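# Seat the blue four-long brick on brick 2

## Task

Stack the blue brick that is four studs long one layer higher, on top of brick 2, and press it fully down: one end of it must sit on the stud at brick 2's end, while the remaining length sticks out over the plate, matching how brick 5 sits in the reference shape. The bricks already on the plate must stay undisturbed, and at the end no part of either arm may be in contact with any brick or other loose object.

## Robot and tools

ROBOT. Two arms, left_arm and right_arm, each ending in a two-finger gripper with a wrist camera (cam_left_wrist, cam_right_wrist, both 896x504). The fingers point along the gripper's +z axis and open and close along its y axis. end_effector_position is the spot between the finger pads, roughly 1 cm short of the tips.

FRAMES. Reported positions (metres), end_effector_quat_wxyz, velocities and Hand targets use the scene frame: origin at table-top height halfway between the two nominal bases, +z up, +x away from the robot over the table, left_arm on the +y side (arm names do not match image sides). Printed hand values may be wrong by a few centimetres, more when reaching far. Every motion offset you send is instead expressed along the axes of that arm's own current Hand target.

execute_actions(actions, cameras). actions is a list of actions; each action is a table of up to 15 rows, one row per control step of 1/30 s; if fewer rows are given, the last row is repeated to fill 15 steps. Each row is one flat list of 14 numbers, all in [-1, 1], always for both arms: left_arm dx, dy, dz, rx, ry, rz, opening, then right_arm dx, dy, dz, rx, ry, rz, opening. The six pose numbers are an offset from the arm's Hand target as it was when the action began, not from the previous row; the next action starts from the new Hand target, so sending the same offset again moves further. Scale: 1.0 equals 0.6 m for dx, dy, dz and 180 degrees for rotation; rx, ry, rz form a single rotation vector. opening is absolute, not an offset: +1 fully open (0.094 m), -1 closed. Six zeros re-command the current Hand target; a 0 in the opening slot is itself a command (half open), so repeat the present opening to keep a gripper as it is. An empty actions list just reports state and images. cameras: list of names, null or ["all"] for all, [] for none; an unknown name invalidates the call.

move(target, speed, blend, opening_speed, blocking, cameras). target is one 14-number row laid out as above, or a list of up to 15 such rows; every row is an offset from the Hand targets at the start of the move (not from the prior row), in each Hand target's axes, same scale, with absolute openings. Straight paths, shorter rotation, all arms finishing together, at least 0.5 s and cut off at 10 s. speed: m/s, 0.002 to 2.9, default 0.25 (rotation up to twice that in rad/s), one value or one per target. blend: corner rounding in m for lists, default 0. opening_speed: rate on the -1..+1 scale per second, at least 0.2; use a slow rate to close gently. blocking=false returns after about 0.5 s while the move continues. Paths ignore obstacles and the other arm. Do not route a gripper close past its own base; go around it. The result adds a move: line with the ending (done, off_target, moving, held, fault) and limits (paced = pose clipped, held = a check withheld steps). done means at rest within 10 mm and 2 degrees; neither done nor off_target tells you about contact.

wait(seconds 0 to 10) lets time pass with commands held; stop() brakes a running move; zoom_image(camera, region [x0, y0, x1, y1] in pixels, max 504x504) enlarges part of the latest image of a camera that was included; show_instructions() shows the reference image(s); finished_scene(scene) ends the current scene, given its number, irreversibly.

CONTROL BEHAVIOUR. Each step, commanded orientation is limited to 40 degrees from the measured one, then inverse kinematics pursues it, position first. Friction and weight can leave a gripper a centimetre or more off its target in free air; looking or waiting will not fix that, but a new command (even zeros) retries, and you can add the remaining gap as an offset. Very small moves may not start. An arm blocked by an object keeps pushing until commanded elsewhere; to relieve a press, command back past where the gripper actually is. Faster contact hits harder, and targets set deeper past contact press harder. With the wrist near the waist axis, small motions can swing the arm into a new shoulder posture.

RESULTS. Hand target is your last commanded pose after clipping. Tool commands shows present gripper commands. grip_measured is the measured opening on the -1..+1 scale (reads up to about 2.7 mm wide when empty; on a firm squeeze roughly 3 mm narrower than the part). Commands between the extremes drive fingers to that reading; from about 0.05 below the first-touch value they grip at full force (about 50 to 64 N per pad). To release, command clearly above grip_measured. grip_effort_nm is motor effort, negative closing, not pad force. Joint velocities reading within noise means the arm is still. Joint torques include gravity, have offsets and noise; the first three wrap at ±28 N m. Joint ranges (rad): waist -2.618 to 3.054, shoulder 0.000 to 3.142, elbow 0.000 to 3.142 (straight at 2.901), wrist pitch -1.571 to 1.571, wrist yaw -1.571 to 1.571, wrist roll -2.094 to 2.094. While you compose a reply, simulated time keeps running and a non-blocking move continues.

AVOID. Dropping the brick, opening while it still moves, slamming or pressing very hard, any arm stopping, and anything leaving the table. Keep the arms from striking or squeezing each other (the clearance check does not guard gripper against gripper). A camera cable resting on a brick counts as touching it. Loose objects may get a brief random nudge. Holding loads or stretching or straining toward unreachable poses heats motors: MOTOR HOT appears at 75 °C, at 90 °C the arm folds and stays idle, at 100 °C it goes limp. Finish with both grippers opened and lifted clear.

Each tool is called after "Request:" in YAML: its name, and indented under it one key for each argument.

Reference images:

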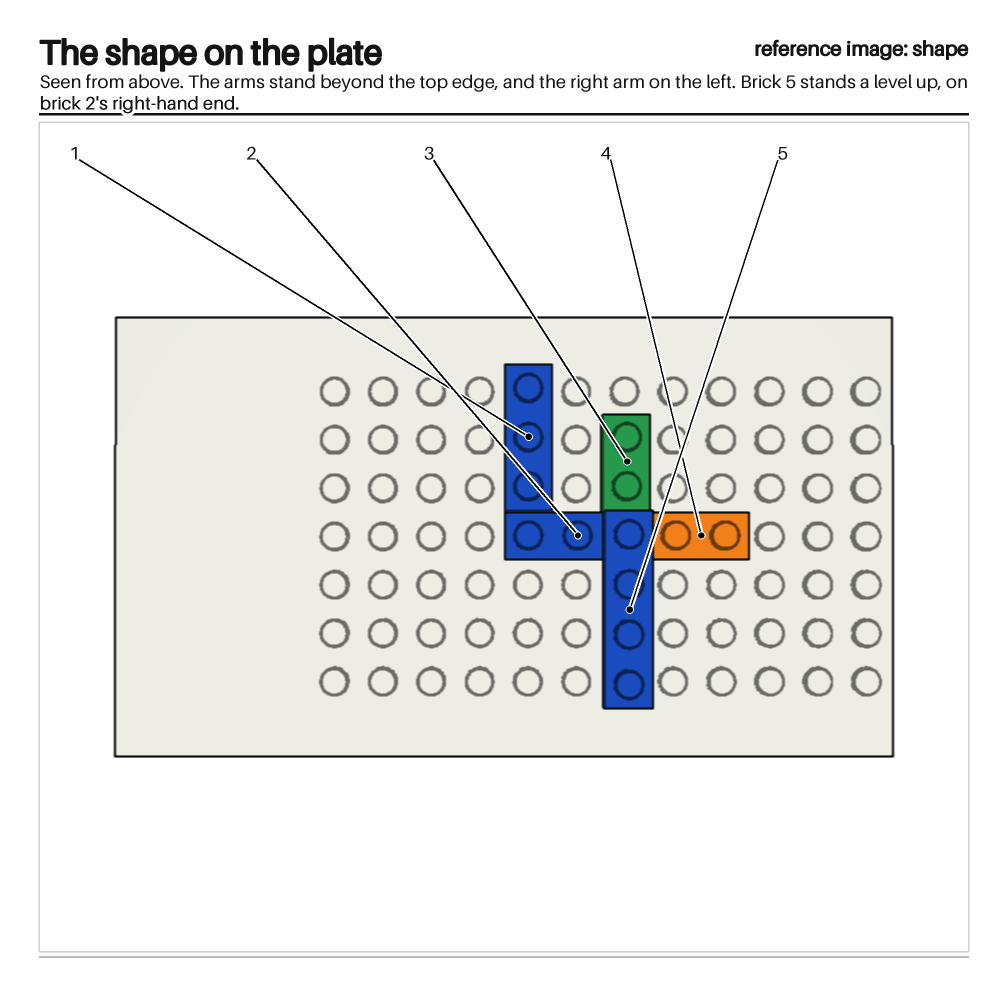

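## Session

Request:
execute_actions:
  actions: []

Scene clock: 0.00 s.
left_arm: end_effector_position=(+0.3459, +0.0762, +0.1855) grip_measured=+1.000 grip_effort_nm=n/a end_effector_quat_wxyz=(+0.399, +0.035, +0.891, -0.212) | right_arm: end_effector_position=(+0.3012, -0.1651, +0.3127) grip_measured=+1.000 grip_effort_nm=n/a end_effector_quat_wxyz=(+0.487, +0.195, +0.828, +0.200)
Joint positions: left_arm=[-0.718 1.206 0.837 -0.272 -0.148 -0.558 0.094] | right_arm=[0.32 0.773 1.034 -0.732 0.167 0.705 0.094]
Joint velocities: within noise
Joint torques (N m): no reading
Motor temperatures (°C): left_arm=[23 23 22 22 21 23 24] | right_arm=[21 21 23 22 23 23 21]
Heat: left arm: 24 °C; right arm: 23 °C.
Hand target: left_arm +0.3453, +0.0773, +0.1876; +0.400, +0.036, +0.891, -0.210 | right_arm +0.3003, -0.1660, +0.3189; +0.493, +0.194, +0.824, +0.202
Tool commands: left_gripper/opening=+1.0 right_gripper/opening=+1.0

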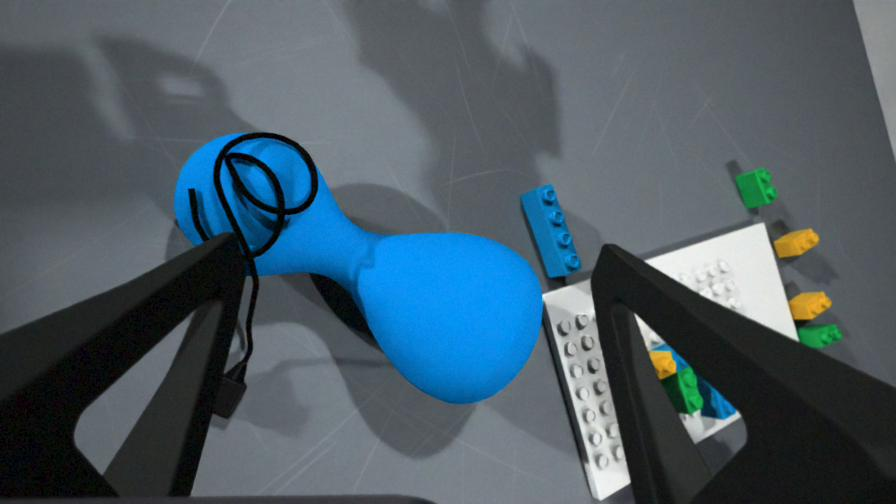

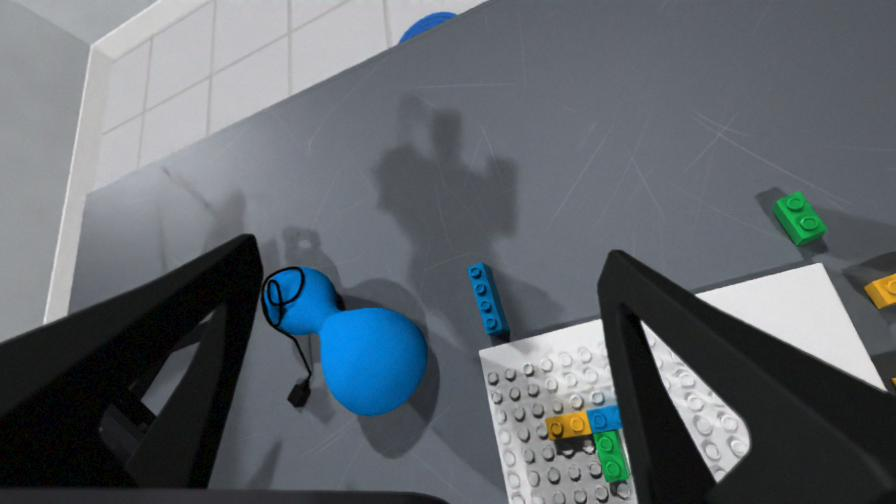

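Request:
move:
  target:
    - [-0.1508,-0.058,-0.1745,-0.0667,0.0092,0.0151,1,-0.0041,0.009,-0.0035,0.0364,0.0454,-0.083,1]
    - [-0.1845,0.2265,-0.3621,-0.1334,0.01834,0.03024,1,-0.0082,0.0181,-0.0071,0.07275,0.09071,-0.16605,1]
  speed: 0.3
  blend: [0.04,0]

Scene clock: 68.40 s.
left_arm: end_effector_position=(+0.3033, +0.2991, +0.3459) grip_measured=+1.000 grip_effort_nm=-0.012 end_effector_quat_wxyz=(+0.386, -0.001, +0.923, +0.000) | right_arm: end_effector_position=(+0.3002, -0.1587, +0.3205) grip_measured=+1.000 grip_effort_nm=-0.002 end_effector_quat_wxyz=(+0.374, +0.003, +0.927, +0.005)
Joint positions: left_arm=[-0.018 1.076 1.573 -1.276 -0.008 -0.01 0.094] | right_arm=[0.432 1.12 1.495 -1.23 0.305 0.348 0.094]
Joint velocities: within noise
Joint torques (N m): left_arm=[0.69 -0.27 8.96 1.74 0.03 0] | right_arm=[0.59 -1.83 9.84 1.38 0.42 -0.05]
Motor temperatures (°C): left_arm=[23 24 25 27 21 23 24] | right_arm=[21 21 24 28 23 23 21]
Heat: left arm: 27 °C; right arm: 28 °C.
Hand target: left_arm +0.3002, +0.3001, +0.3497; +0.382, +0.000, +0.924, +0.000 | right_arm +0.3000, -0.1599, +0.3302; +0.383, +0.001, +0.924, +0.000
Off the commanded pose: left_arm 0.005 m, 0 deg | right_arm 0.010 m, 1 deg.
move: done

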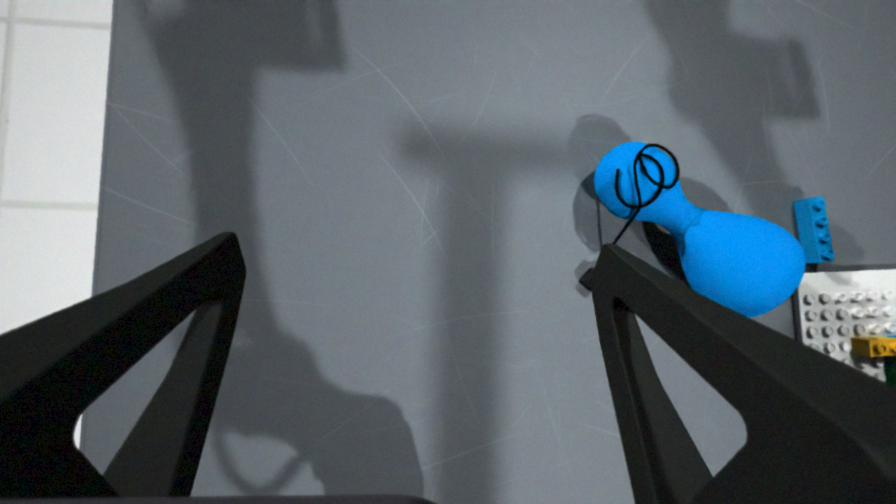

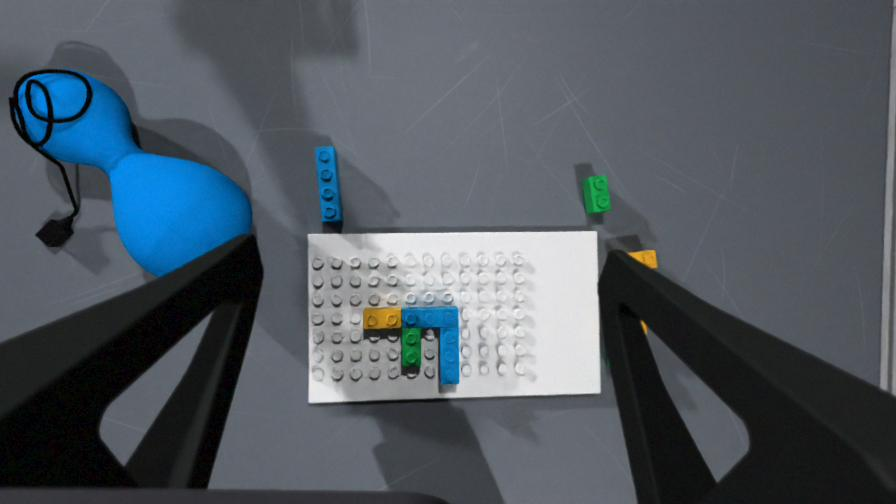

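Request:
move:
  target: [0,0,0,0,0,0,1,0.1780,0.1397,0.3533,0.1793,0.2045,0.4321,0.65]
  speed: 0.3
  cameras: ["cam_right_wrist"]

Scene clock: 184.70 s.
left_arm: end_effector_position=(+0.3031, +0.2991, +0.3457) grip_measured=+1.000 grip_effort_nm=-0.017 end_effector_quat_wxyz=(+0.385, -0.001, +0.923, +0.000) | right_arm: end_effector_position=(+0.3647, -0.0797, +0.1007) grip_measured=+0.653 grip_effort_nm=-0.149 end_effector_quat_wxyz=(-0.004, +0.653, +0.758, -0.014)
Joint positions: left_arm=[-0.017 1.076 1.573 -1.277 -0.008 -0.01 0.094] | right_arm=[0.403 1.948 1.647 -1.3 0.004 1.85 0.078]
Joint velocities: within noise
Joint torques (N m): left_arm=[0.69 -0.24 8.98 1.75 0.03 0.01] | right_arm=[-0.36 -8.75 9.61 0.46 0.01 0.13]
Motor temperatures (°C): left_arm=[23 24 25 29 21 23 24] | right_arm=[21 21 25 28 23 23 21]
Heat: left arm: 29 °C; right arm: 28 °C.
Hand target: left_arm +0.3002, +0.3001, +0.3497; +0.382, +0.000, +0.924, +0.000 | right_arm +0.3747, -0.0761, +0.1048; +0.000, +0.659, +0.752, +0.000
Off the commanded pose: left_arm 0.005 m, 0 deg | right_arm 0.011 m, 2 deg.
move: off_target (right_arm)
Images, in order (width x height): cam_right_wrist 896x504.

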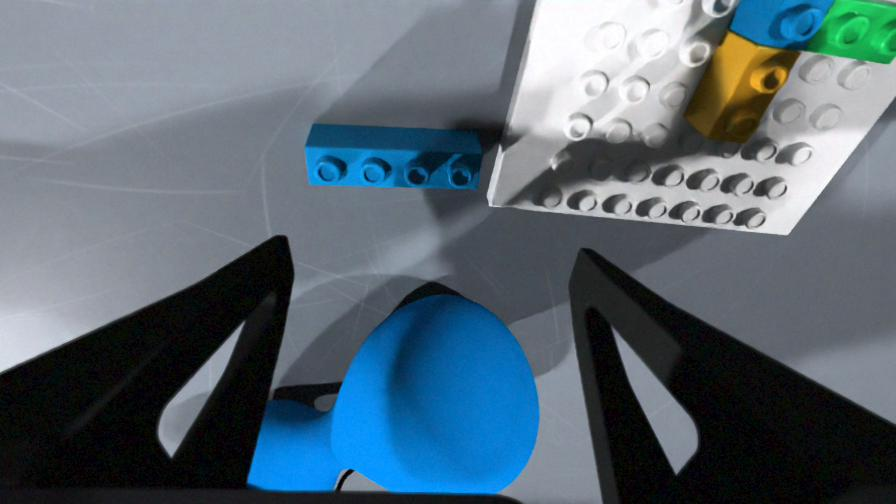

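Request:
move:
  target: [0,0,0,0,0,0,1,0.0161,0.0194,0.0663,-0.01292,0.00446,-0.00722,0.65]
  speed: 0.15
  cameras: ["cam_right_wrist"]

Scene clock: 254.20 s.
left_arm: end_effector_position=(+0.3031, +0.2991, +0.3457) grip_measured=+1.000 grip_effort_nm=-0.017 end_effector_quat_wxyz=(+0.385, -0.001, +0.923, +0.000) | right_arm: end_effector_position=(+0.3868, -0.0689, +0.0708) grip_measured=+0.653 grip_effort_nm=-0.144 end_effector_quat_wxyz=(+0.011, +0.653, +0.757, +0.022)
Joint positions: left_arm=[-0.017 1.076 1.573 -1.277 -0.008 -0.009 0.094] | right_arm=[0.404 1.98 1.573 -1.115 0.002 1.851 0.078]
Joint velocities: within noise
Joint torques (N m): left_arm=[0.69 -0.25 8.96 1.75 0.03 0.02] | right_arm=[0.79 -9.17 5.93 0.62 0.01 0.05]
Motor temperatures (°C): left_arm=[23 24 25 30 21 23 24] | right_arm=[21 23 25 26 23 23 21]
Heat: left arm: 30 °C; right arm: 26 °C.
Hand target: left_arm +0.3002, +0.3001, +0.3497; +0.382, +0.000, +0.924, +0.000 | right_arm +0.3850, -0.0651, +0.0650; +0.008, +0.650, +0.759, +0.020
Off the commanded pose: left_arm 0.005 m, 0 deg | right_arm 0.007 m, 1 deg.
move: done
Images, in order (width x height): cam_right_wrist 896x504.

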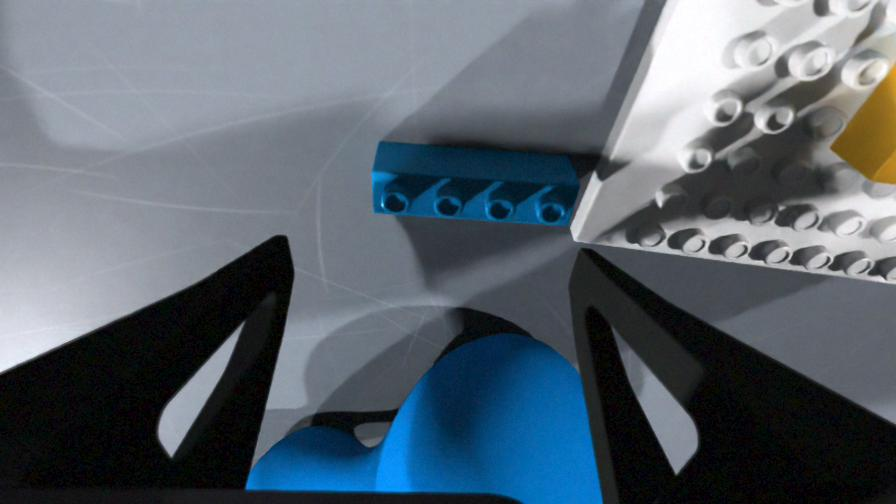

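Request:
zoom_image:
  camera: "cam_right_wrist"
  region: [360, 120, 600, 255]

Scaled by 2.100.

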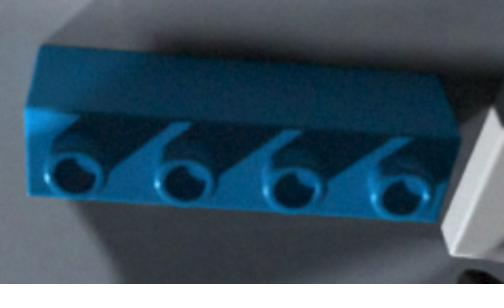

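Request:
move:
  target: [0,0,0,0,0,0,1,0.0028,-0.0194,0.0109,0.0095,-0.0032,-0.0022,0.65]
  speed: 0.1
  cameras: ["cam_right_wrist"]

Scene clock: 329.43 s.
left_arm: end_effector_position=(+0.3030, +0.2991, +0.3456) grip_measured=+1.000 grip_effort_nm=-0.012 end_effector_quat_wxyz=(+0.385, -0.001, +0.923, +0.000) | right_arm: end_effector_position=(+0.3764, -0.0664, +0.0630) grip_measured=+0.653 grip_effort_nm=-0.144 end_effector_quat_wxyz=(+0.005, +0.646, +0.763, +0.009)
Joint positions: left_arm=[-0.017 1.076 1.573 -1.277 -0.008 -0.009 0.094] | right_arm=[0.421 1.98 1.543 -1.112 0.002 1.851 0.078]
Joint velocities: within noise
Joint torques (N m): left_arm=[0.7 -0.24 8.96 1.76 0.03 0.01] | right_arm=[0.51 -9.47 5.56 0.53 0.04 0.11]
Motor temperatures (°C): left_arm=[23 23 26 30 21 23 24] | right_arm=[21 24 25 25 23 23 21]
Heat: left arm: 30 °C; right arm: 25 °C.
Hand target: left_arm +0.3002, +0.3001, +0.3497; +0.382, +0.000, +0.924, +0.000 | right_arm +0.3734, -0.0650, +0.0580; +0.003, +0.648, +0.762, +0.005
Off the commanded pose: left_arm 0.005 m, 0 deg | right_arm 0.006 m, 1 deg.
move: done
Images, in order (width x height): cam_right_wrist 896x504.

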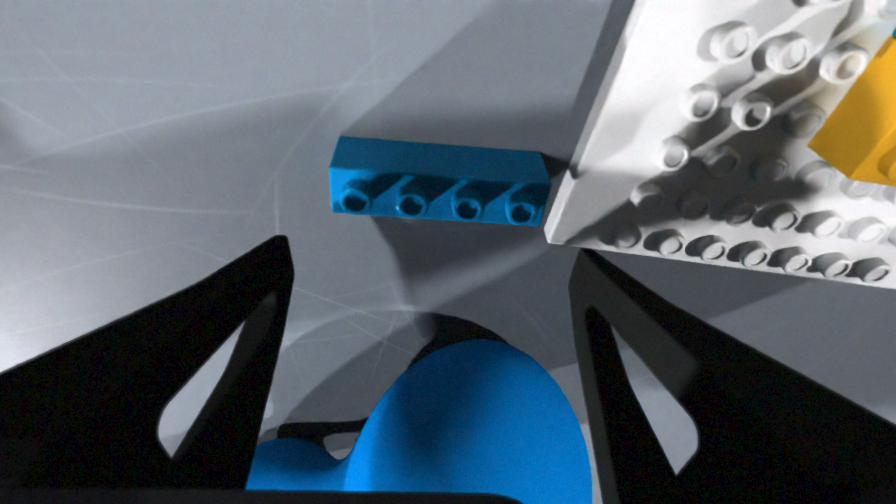

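Request:
move:
  target: [0,0,0,0,0,0,1,-0.0063,-0.0018,0.0533,0,0,0.0039,0.65]
  speed: 0.08
  cameras: ["cam_right_wrist"]

Scene clock: 379.50 s.
left_arm: end_effector_position=(+0.3030, +0.2991, +0.3456) grip_measured=+1.000 grip_effort_nm=-0.012 end_effector_quat_wxyz=(+0.385, -0.001, +0.923, +0.000) | right_arm: end_effector_position=(+0.3741, -0.0675, +0.0328) grip_measured=+0.653 grip_effort_nm=-0.154 end_effector_quat_wxyz=(+0.005, +0.647, +0.762, +0.009)
Joint positions: left_arm=[-0.017 1.076 1.573 -1.277 -0.008 -0.009 0.094] | right_arm=[0.421 2 1.448 -0.997 0.002 1.854 0.078]
Joint velocities: within noise
Joint torques (N m): left_arm=[0.7 -0.24 8.95 1.76 0.03 0.01] | right_arm=[-0.21 -8.87 5.55 0.56 0.03 0.11]
Motor temperatures (°C): left_arm=[23 23 26 30 21 23 24] | right_arm=[21 24 25 24 23 23 21]
Heat: left arm: 30 °C; right arm: 25 °C.
Hand target: left_arm +0.3002, +0.3001, +0.3497; +0.382, +0.000, +0.924, +0.000 | right_arm +0.3733, -0.0688, +0.0260; +0.003, +0.652, +0.758, +0.005
Off the commanded pose: left_arm 0.005 m, 0 deg | right_arm 0.007 m, 1 deg.
move: done
Images, in order (width x height): cam_right_wrist 896x504.

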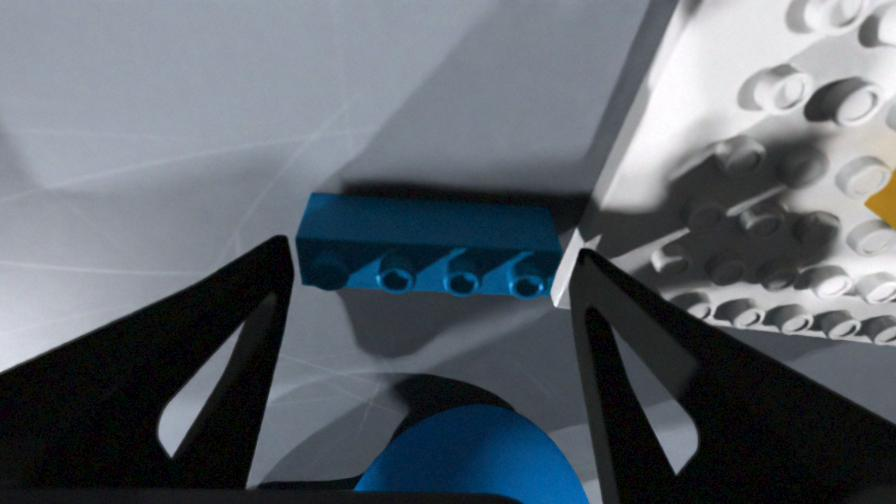

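Request:
move:
  target: [0,0,0,0,0,0,1,-0.0056,0.0033,0.0042,0,0,0,0.65]
  speed: 0.06
  cameras: ["cam_right_wrist"]

Scene clock: 407.63 s.
left_arm: end_effector_position=(+0.3030, +0.2991, +0.3456) grip_measured=+1.000 grip_effort_nm=-0.012 end_effector_quat_wxyz=(+0.385, -0.001, +0.923, +0.000) | right_arm: end_effector_position=(+0.3768, -0.0689, +0.0328) grip_measured=+0.653 grip_effort_nm=-0.144 end_effector_quat_wxyz=(+0.007, +0.650, +0.760, +0.013)
Joint positions: left_arm=[-0.017 1.076 1.573 -1.277 -0.008 -0.009 0.094] | right_arm=[0.415 2 1.448 -0.99 0.002 1.854 0.078]
Joint velocities: within noise
Joint torques (N m): left_arm=[0.69 -0.25 8.96 1.76 0.03 0.01] | right_arm=[-0.51 -8.34 5.46 0.6 0.03 0.03]
Motor temperatures (°C): left_arm=[23 23 26 31 21 23 24] | right_arm=[21 25 25 24 23 23 21]
Heat: left arm: 31 °C; right arm: 25 °C.
Hand target: left_arm +0.3002, +0.3001, +0.3497; +0.382, +0.000, +0.924, +0.000 | right_arm +0.3757, -0.0718, +0.0235; +0.003, +0.652, +0.758, +0.005
Off the commanded pose: left_arm 0.005 m, 0 deg | right_arm 0.010 m, 1 deg.
move: done
Images, in order (width x height): cam_right_wrist 896x504.

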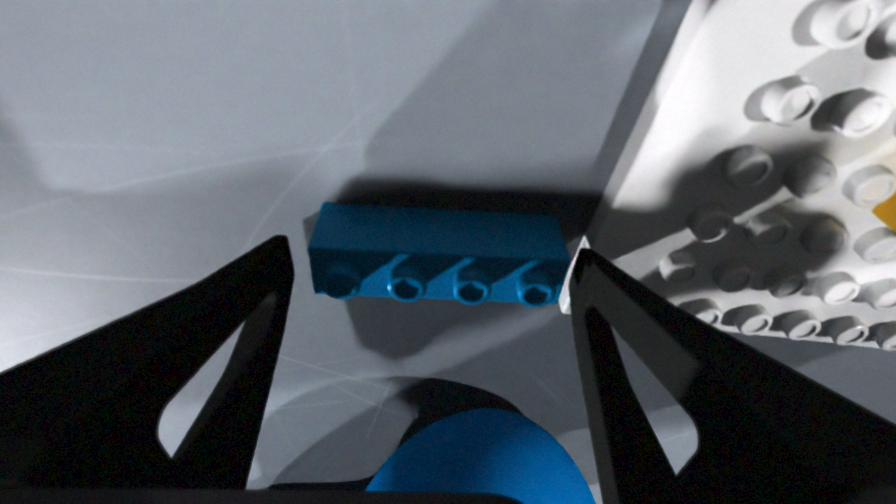

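Request:
move:
  target: [0,0,0,0,0,0,1,0,0,0,0,0,0,0.2]
  speed: 0.05
  opening_speed: 0.3
  cameras: ["cam_right_wrist"]

Scene clock: 448.03 s.
left_arm: end_effector_position=(+0.3030, +0.2991, +0.3456) grip_measured=+1.000 grip_effort_nm=-0.012 end_effector_quat_wxyz=(+0.385, -0.001, +0.923, +0.000) | right_arm: end_effector_position=(+0.3771, -0.0689, +0.0328) grip_measured=+0.364 grip_effort_nm=-1.038 end_effector_quat_wxyz=(+0.007, +0.650, +0.760, +0.013)
Joint positions: left_arm=[-0.017 1.076 1.573 -1.277 -0.008 -0.009 0.094] | right_arm=[0.414 2 1.448 -0.989 0.002 1.854 0.064]
Joint velocities: within noise
Joint torques (N m): left_arm=[0.69 -0.25 8.96 1.76 0.03 0.01] | right_arm=[-0.5 -8.34 5.46 0.58 0.03 0.03]
Motor temperatures (°C): left_arm=[23 23 26 31 21 23 24] | right_arm=[21 25 25 24 23 23 21]
Heat: left arm: 31 °C; right arm: 25 °C.
Hand target: left_arm +0.3002, +0.3002, +0.3497; +0.382, +0.000, +0.924, +0.000 | right_arm +0.3757, -0.0719, +0.0235; +0.003, +0.652, +0.758, +0.005
Off the commanded pose: left_arm 0.005 m, 0 deg | right_arm 0.010 m, 1 deg.
move: done
Images, in order (width x height): cam_right_wrist 896x504.

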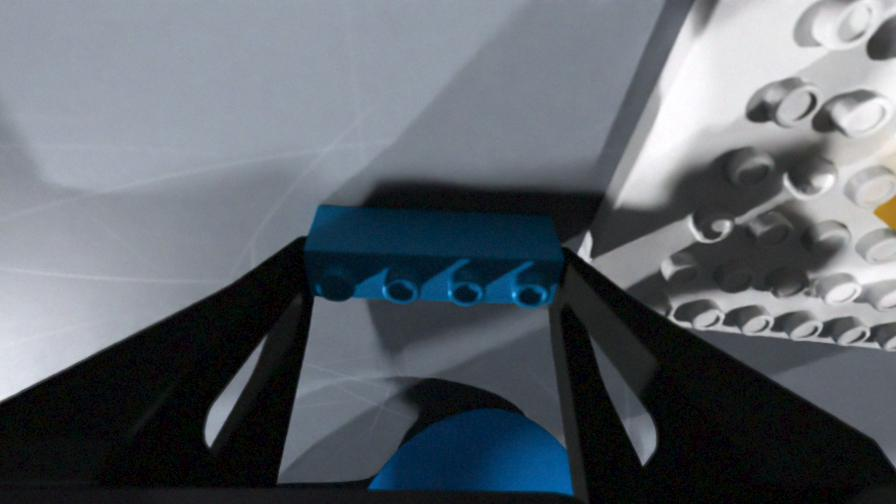

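Request:
move:
  target:
    - [0,0,0,0,0,0,1,0.0048,0.0044,-0.1166,0,0,0,0.2]
    - [0,0,0,0,0,0,1,-0.1067,-0.1616,-0.1379,0,0,0.0233,0.2]
  speed: [0.1,0.2]
  blend: [0.02,0]
  cameras: ["cam_right_wrist"]

Scene clock: 486.70 s.
left_arm: end_effector_position=(+0.3030, +0.2990, +0.3456) grip_measured=+1.000 grip_effort_nm=-0.012 end_effector_quat_wxyz=(+0.385, -0.001, +0.923, -0.001) | right_arm: end_effector_position=(+0.2939, -0.1473, +0.1032) grip_measured=+0.364 grip_effort_nm=-1.033 end_effector_quat_wxyz=(+0.004, +0.680, +0.733, +0.006)
Joint positions: left_arm=[-0.017 1.076 1.573 -1.277 -0.007 -0.009 0.094] | right_arm=[0.282 1.56 1.197 -1.194 0.001 1.803 0.064]
Joint velocities: within noise
Joint torques (N m): left_arm=[0.69 -0.25 8.98 1.75 0.03 0.01] | right_arm=[-0.35 -8.1 5.55 0.37 0.03 -0.02]
Motor temperatures (°C): left_arm=[23 23 26 31 21 23 24] | right_arm=[21 25 25 24 23 23 22]
Heat: left arm: 31 °C; right arm: 25 °C.
Hand target: left_arm +0.3002, +0.3001, +0.3497; +0.382, +0.000, +0.924, +0.000 | right_arm +0.2885, -0.1500, +0.1050; +0.002, +0.680, +0.733, +0.005
Off the commanded pose: left_arm 0.005 m, 0 deg | right_arm 0.006 m, 0 deg.
move: done
Images, in order (width x height): cam_right_wrist 896x504.

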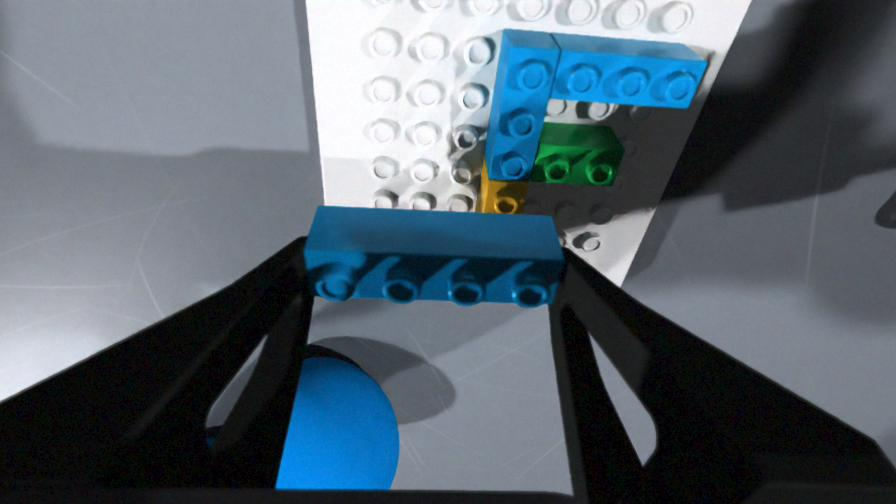

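Request:
zoom_image:
  camera: "cam_right_wrist"
  region: [470, 20, 722, 220]

Request:
zoom_image:
  camera: "cam_right_wrist"
  region: [296, 196, 440, 310]

Request:
zoom_image:
  camera: "cam_right_wrist"
  region: [436, 196, 580, 310]

Scaled by 2.000.

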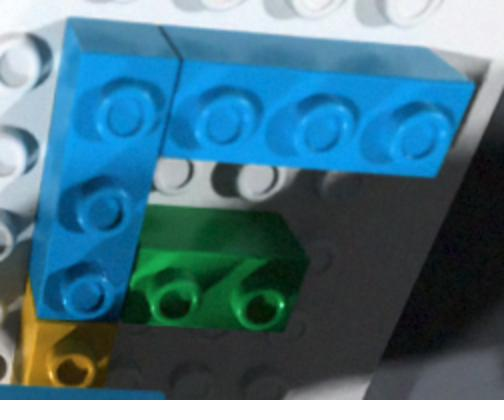

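Scaled by 3.500.

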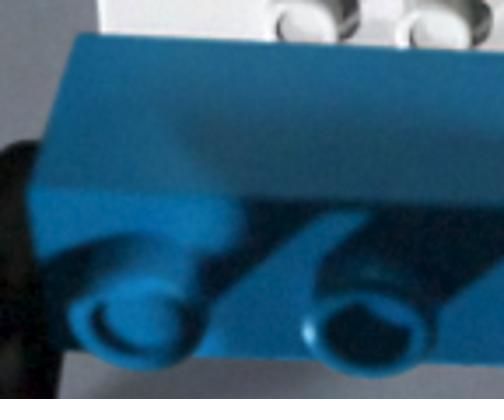

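Scaled by 3.500.

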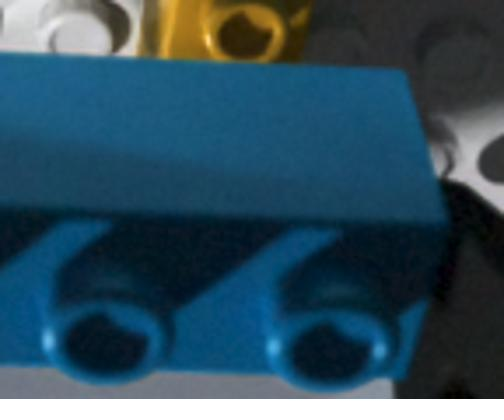

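Request:
move:
  target: [0,0,0,0,0,0,1,0.0086,-0.0071,0.0550,-0.0040,0.0017,0,0.2]
  speed: 0.1
  cameras: ["cam_right_wrist"]

Scene clock: 636.07 s.
left_arm: end_effector_position=(+0.3030, +0.2990, +0.3456) grip_measured=+1.000 grip_effort_nm=-0.012 end_effector_quat_wxyz=(+0.385, -0.001, +0.923, -0.001) | right_arm: end_effector_position=(+0.2846, -0.1471, +0.0701) grip_measured=+0.364 grip_effort_nm=-1.033 end_effector_quat_wxyz=(+0.001, +0.678, +0.735, +0.002)
Joint positions: left_arm=[-0.017 1.076 1.573 -1.277 -0.007 -0.009 0.094] | right_arm=[0.292 1.56 1.063 -1.07 -0.001 1.807 0.064]
Joint velocities: within noise
Joint torques (N m): left_arm=[0.7 -0.24 8.95 1.76 0.03 0.01] | right_arm=[0.57 -7.86 5.49 0.58 0.02 0.12]
Motor temperatures (°C): left_arm=[23 23 27 31 21 23 24] | right_arm=[21 24 25 23 23 23 24]
Heat: left arm: 31 °C; right arm: 25 °C.
Hand target: left_arm +0.3002, +0.3001, +0.3497; +0.382, +0.000, +0.924, +0.000 | right_arm +0.2842, -0.1450, +0.0719; +0.005, +0.680, +0.733, +0.012
Off the commanded pose: left_arm 0.005 m, 0 deg | right_arm 0.003 m, 1 deg.
move: done
Images, in order (width x height): cam_right_wrist 896x504.

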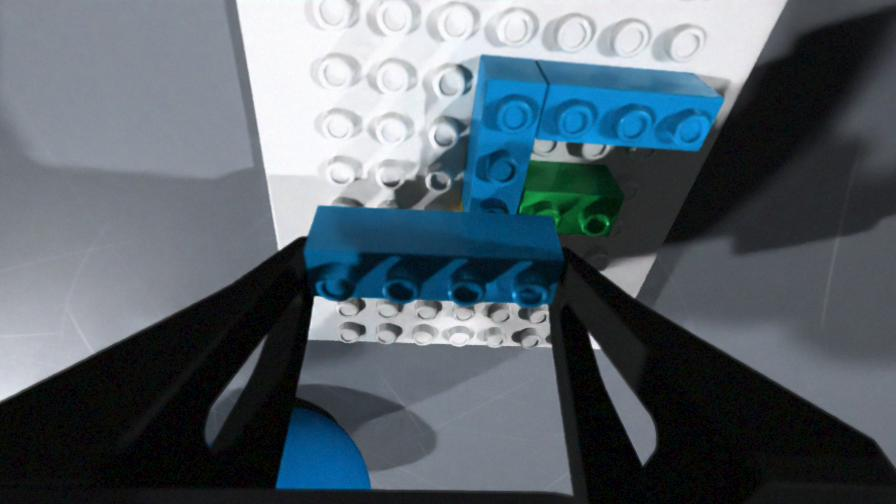

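Request:
zoom_image:
  camera: "cam_right_wrist"
  region: [470, 80, 610, 240]

Request:
zoom_image:
  camera: "cam_right_wrist"
  region: [590, 80, 730, 240]

Request:
zoom_image:
  camera: "cam_right_wrist"
  region: [296, 196, 440, 310]

Request:
zoom_image:
  camera: "cam_right_wrist"
  region: [436, 196, 580, 310]

Scaled by 3.150.

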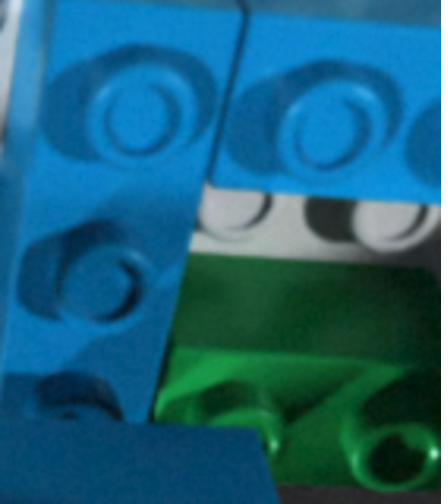

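Scaled by 3.150.

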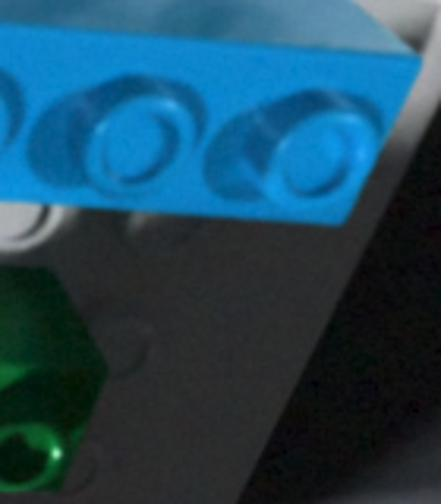

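Scaled by 3.500.

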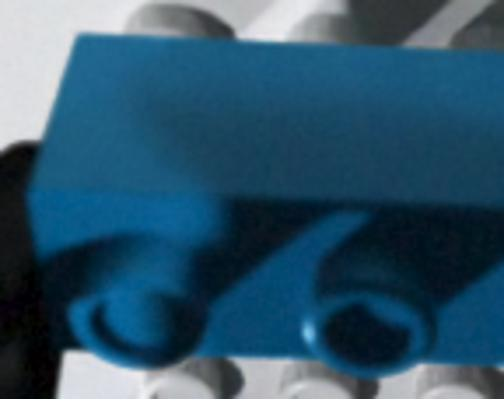

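Scaled by 3.500.

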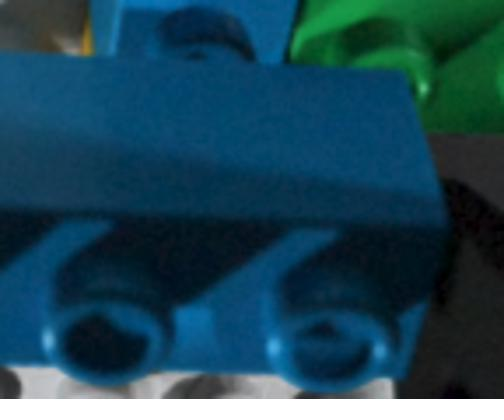

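Request:
zoom_image:
  camera: "cam_right_wrist"
  region: [310, 0, 420, 90]

Request:
zoom_image:
  camera: "cam_right_wrist"
  region: [600, 0, 710, 90]

Request:
zoom_image:
  camera: "cam_right_wrist"
  region: [330, 290, 440, 350]

Request:
zoom_image:
  camera: "cam_right_wrist"
  region: [440, 290, 550, 350]

Scaled by 4.582.

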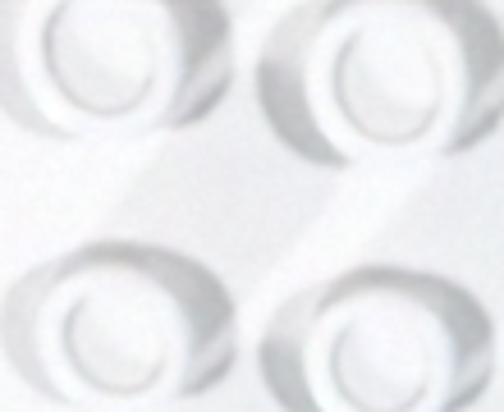

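Scaled by 4.582.

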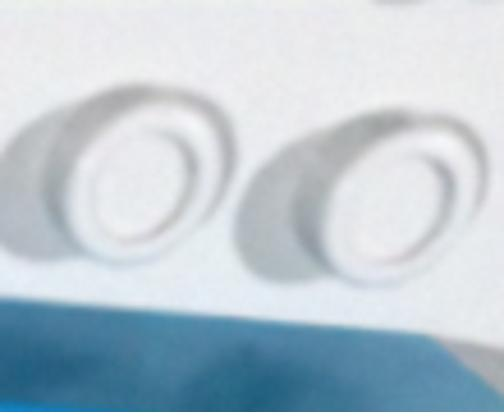

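Scaled by 4.582.

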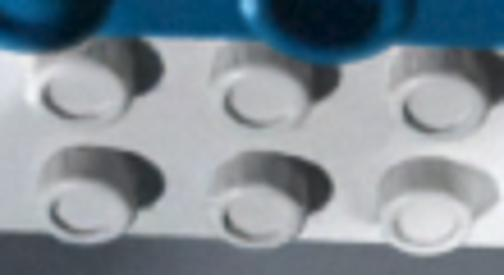

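Scaled by 4.582.

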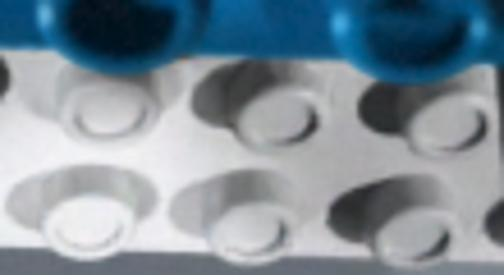

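Request:
move:
  target: [0,0,0,0,0,0,1,-0.0043,0.0127,0.0011,-0.0032,0.0007,0.0078,0.2]
  speed: 0.08
  cameras: ["cam_right_wrist"]

Scene clock: 1222.30 s.
left_arm: end_effector_position=(+0.3030, +0.2990, +0.3455) grip_measured=+1.000 grip_effort_nm=-0.017 end_effector_quat_wxyz=(+0.385, -0.001, +0.923, -0.001) | right_arm: end_effector_position=(+0.2879, -0.1467, +0.0701) grip_measured=+0.364 grip_effort_nm=-1.038 end_effector_quat_wxyz=(+0.004, +0.682, +0.731, +0.008)
Joint positions: left_arm=[-0.017 1.076 1.573 -1.278 -0.007 -0.009 0.094] | right_arm=[0.29 1.56 1.063 -1.057 -0.001 1.815 0.064]
Joint velocities: within noise
Joint torques (N m): left_arm=[0.69 -0.25 8.95 1.76 0.03 0.01] | right_arm=[-0.54 -6.34 6.71 0.57 0.02 0.11]
Motor temperatures (°C): left_arm=[23 23 28 31 21 23 24] | right_arm=[21 25 24 22 23 23 25]
Heat: left arm: 31 °C; right arm: 25 °C.
Hand target: left_arm +0.3002, +0.3001, +0.3497; +0.382, +0.000, +0.924, +0.000 | right_arm +0.2921, -0.1469, +0.0714; +0.007, +0.689, +0.725, +0.016
Off the commanded pose: left_arm 0.005 m, 0 deg | right_arm 0.004 m, 1 deg.
move: done
Images, in order (width x height): cam_right_wrist 896x504.

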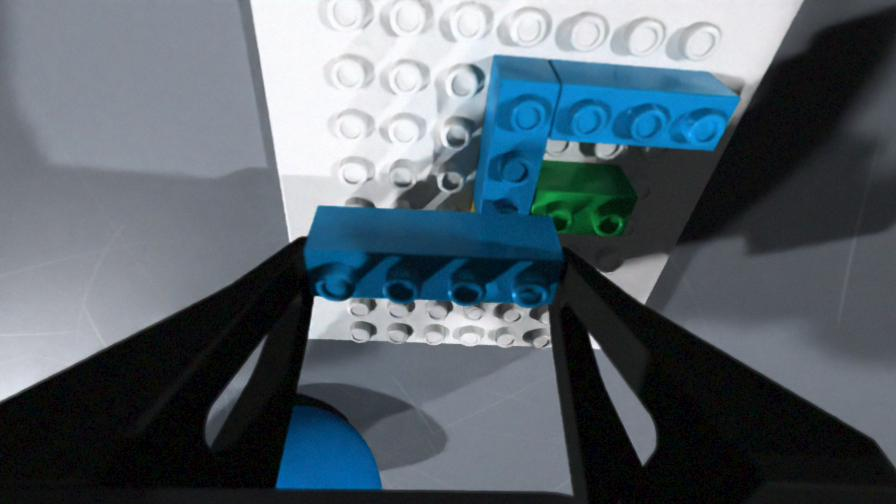

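Request:
move:
  target: [0,0,0,0,0,0,1,-0.0002,0.0033,0.0001,-0.00625,0.0012,0.0050,0.2]
  speed: 0.08
  cameras: ["cam_right_wrist"]

Request:
zoom_image:
  camera: "cam_right_wrist"
  region: [470, 50, 610, 240]

Request:
zoom_image:
  camera: "cam_right_wrist"
  region: [600, 50, 740, 240]

Scene clock: 1239.00 s.
left_arm: end_effector_position=(+0.3030, +0.2990, +0.3455) grip_measured=+1.000 grip_effort_nm=-0.017 end_effector_quat_wxyz=(+0.385, -0.001, +0.923, -0.001) | right_arm: end_effector_position=(+0.2927, -0.1452, +0.0702) grip_measured=+0.364 grip_effort_nm=-1.033 end_effector_quat_wxyz=(+0.009, +0.687, +0.726, +0.017)
Joint positions: left_arm=[-0.017 1.076 1.573 -1.278 -0.007 -0.009 0.094] | right_arm=[0.29 1.56 1.063 -1.036 -0.001 1.83 0.064]
Joint velocities: within noise
Joint torques (N m): left_arm=[0.69 -0.23 8.95 1.76 0.02 0.01] | right_arm=[-0.65 -7.41 5.72 0.58 0.04 0.14]
Motor temperatures (°C): left_arm=[23 23 28 31 21 23 24] | right_arm=[21 25 24 22 23 23 25]
Heat: left arm: 31 °C; right arm: 25 °C.
Hand target: left_arm +0.3002, +0.3001, +0.3497; +0.382, +0.000, +0.924, +0.000 | right_arm +0.2940, -0.1469, +0.0714; +0.012, +0.694, +0.719, +0.025
Off the commanded pose: left_arm 0.005 m, 0 deg | right_arm 0.002 m, 2 deg.
move: done
Images, in order (width x height): cam_right_wrist 896x504.

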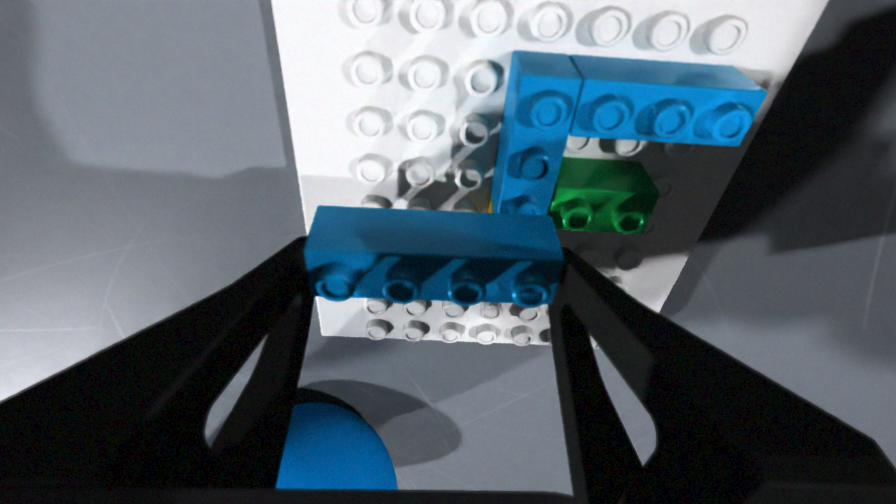

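Scaled by 2.653.

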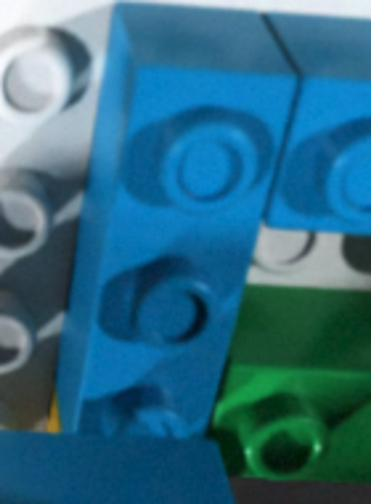

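Scaled by 2.653.

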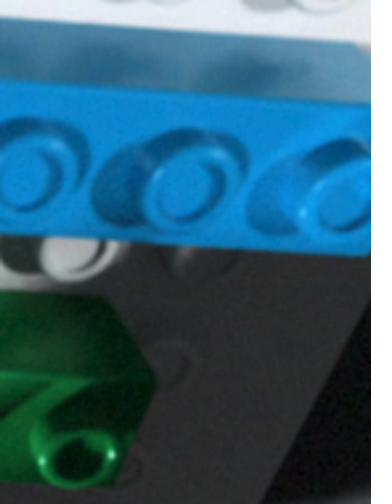

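Request:
move:
  target: [0,0,0,0,0,0,1,-0.0026,-0.0097,0.0110,0,0,0,0.2]
  speed: 0.05
  cameras: ["cam_right_wrist"]

Request:
zoom_image:
  camera: "cam_right_wrist"
  region: [460, 80, 660, 250]

Scene clock: 1334.40 s.
left_arm: end_effector_position=(+0.3030, +0.2990, +0.3455) grip_measured=+1.000 grip_effort_nm=-0.012 end_effector_quat_wxyz=(+0.385, -0.001, +0.923, -0.001) | right_arm: end_effector_position=(+0.2885, -0.1465, +0.0620) grip_measured=+0.364 grip_effort_nm=-1.033 end_effector_quat_wxyz=(+0.007, +0.687, +0.726, +0.014)
Joint positions: left_arm=[-0.017 1.076 1.573 -1.278 -0.007 -0.009 0.094] | right_arm=[0.29 1.557 1.027 -1.008 -0.001 1.831 0.064]
Joint velocities: within noise
Joint torques (N m): left_arm=[0.68 -0.25 8.98 1.77 0.03 0.01] | right_arm=[-0.62 -8.46 5.16 0.62 0.04 0.11]
Motor temperatures (°C): left_arm=[23 23 28 31 21 23 24] | right_arm=[21 25 24 23 23 23 25]
Heat: left arm: 31 °C; right arm: 25 °C.
Hand target: left_arm +0.3002, +0.3001, +0.3497; +0.382, +0.000, +0.924, +0.000 | right_arm +0.2886, -0.1485, +0.0646; +0.012, +0.694, +0.719, +0.025
Off the commanded pose: left_arm 0.005 m, 0 deg | right_arm 0.003 m, 2 deg.
move: done
Images, in order (width x height): cam_right_wrist 896x504.

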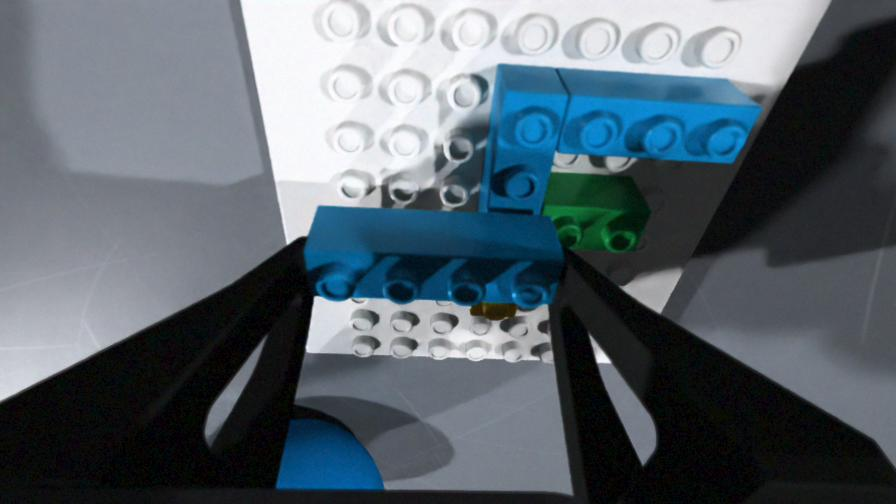

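Scaled by 2.520.

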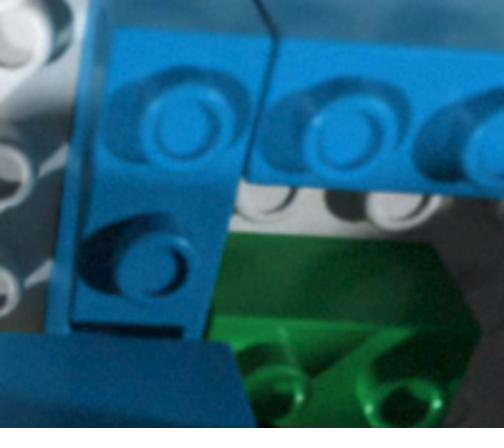

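Request:
move:
  target: [0,0,0,0,0,0,1,-0.0006,0.0024,0.0010,0,0,0,0.2]
  speed: 0.05
  cameras: ["cam_right_wrist"]

Request:
zoom_image:
  camera: "cam_right_wrist"
  region: [480, 150, 640, 260]

Scene clock: 1382.07 s.
left_arm: end_effector_position=(+0.3030, +0.2990, +0.3455) grip_measured=+1.000 grip_effort_nm=-0.017 end_effector_quat_wxyz=(+0.385, -0.001, +0.923, -0.001) | right_arm: end_effector_position=(+0.2896, -0.1473, +0.0621) grip_measured=+0.363 grip_effort_nm=-1.033 end_effector_quat_wxyz=(+0.008, +0.689, +0.725, +0.016)
Joint positions: left_arm=[-0.017 1.076 1.573 -1.278 -0.007 -0.009 0.094] | right_arm=[0.286 1.557 1.027 -1.005 -0.001 1.831 0.064]
Joint velocities: within noise
Joint torques (N m): left_arm=[0.68 -0.25 8.96 1.76 0.02 0.01] | right_arm=[-0.55 -7.92 5.42 0.61 0.04 0.09]
Motor temperatures (°C): left_arm=[23 23 28 31 21 23 24] | right_arm=[21 27 25 22 23 23 25]
Heat: left arm: 31 °C; right arm: 27 °C.
Hand target: left_arm +0.3002, +0.3001, +0.3497; +0.382, +0.000, +0.924, +0.000 | right_arm +0.2902, -0.1488, +0.0641; +0.012, +0.694, +0.719, +0.025
Off the commanded pose: left_arm 0.005 m, 0 deg | right_arm 0.003 m, 1 deg.
move: done
Images, in order (width x height): cam_right_wrist 896x504.

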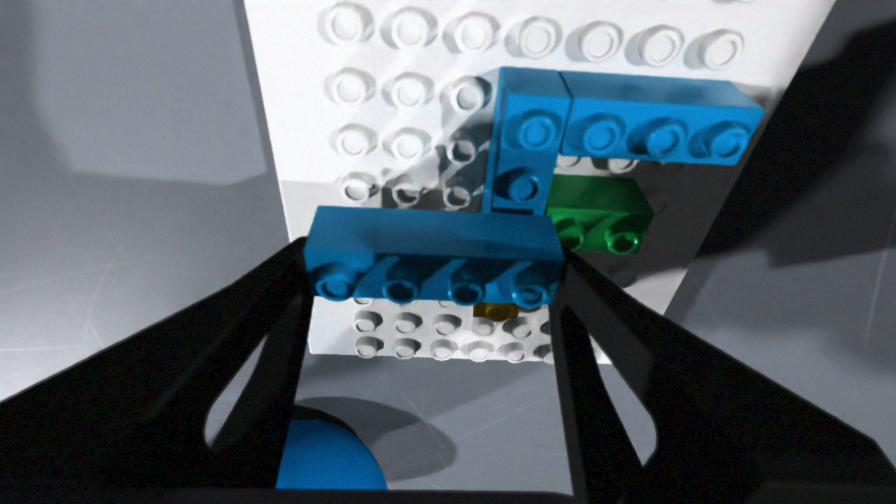

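Scaled by 3.150.

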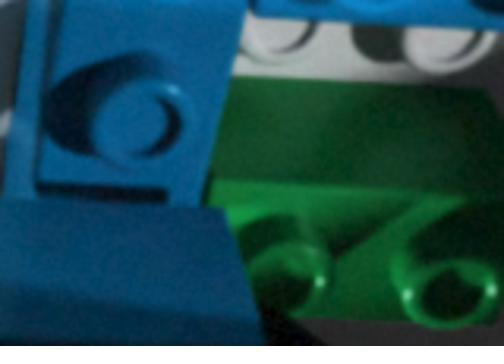

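Request:
move:
  target: [0,0,0,0,0,0,1,0.0007,0.0001,0.0084,0,0,0,0.2]
  speed: 0.04
  cameras: ["cam_right_wrist"]

Request:
zoom_image:
  camera: "cam_right_wrist"
  region: [480, 150, 640, 260]

Scene clock: 1408.93 s.
left_arm: end_effector_position=(+0.3030, +0.2990, +0.3455) grip_measured=+1.000 grip_effort_nm=-0.017 end_effector_quat_wxyz=(+0.385, -0.001, +0.923, -0.001) | right_arm: end_effector_position=(+0.2901, -0.1467, +0.0591) grip_measured=+0.363 grip_effort_nm=-1.038 end_effector_quat_wxyz=(+0.009, +0.689, +0.725, +0.019)
Joint positions: left_arm=[-0.017 1.076 1.573 -1.278 -0.007 -0.009 0.094] | right_arm=[0.286 1.557 1.014 -0.986 -0.003 1.831 0.064]
Joint velocities: within noise
Joint torques (N m): left_arm=[0.68 -0.25 8.98 1.76 0.02 0.01] | right_arm=[-0.42 -7.2 5.3 0.62 0.06 0.1]
Motor temperatures (°C): left_arm=[23 23 28 31 21 23 24] | right_arm=[21 27 25 22 23 23 25]
Heat: left arm: 31 °C; right arm: 27 °C.
Hand target: left_arm +0.3002, +0.3001, +0.3497; +0.382, +0.000, +0.924, +0.000 | right_arm +0.2903, -0.1484, +0.0590; +0.012, +0.694, +0.719, +0.025
Off the commanded pose: left_arm 0.005 m, 0 deg | right_arm 0.002 m, 1 deg.
move: done
Images, in order (width x height): cam_right_wrist 896x504.

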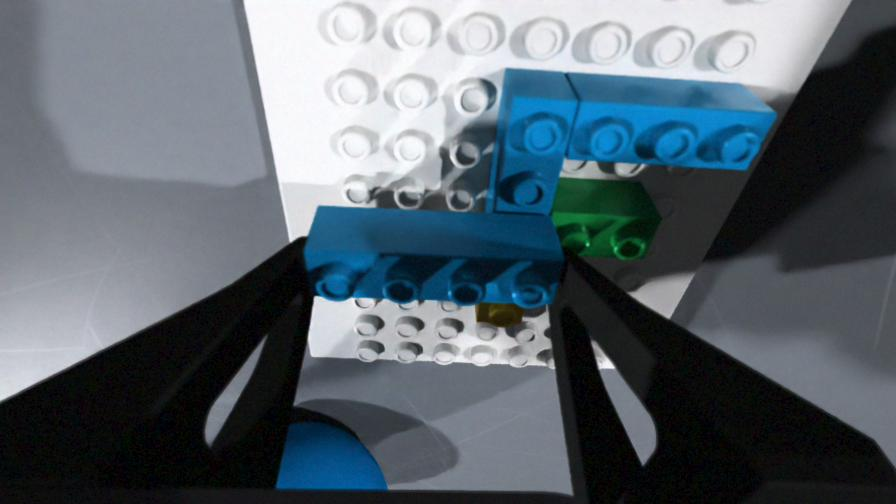

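Scaled by 3.150.

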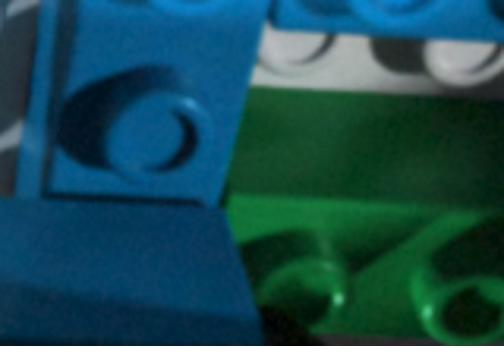

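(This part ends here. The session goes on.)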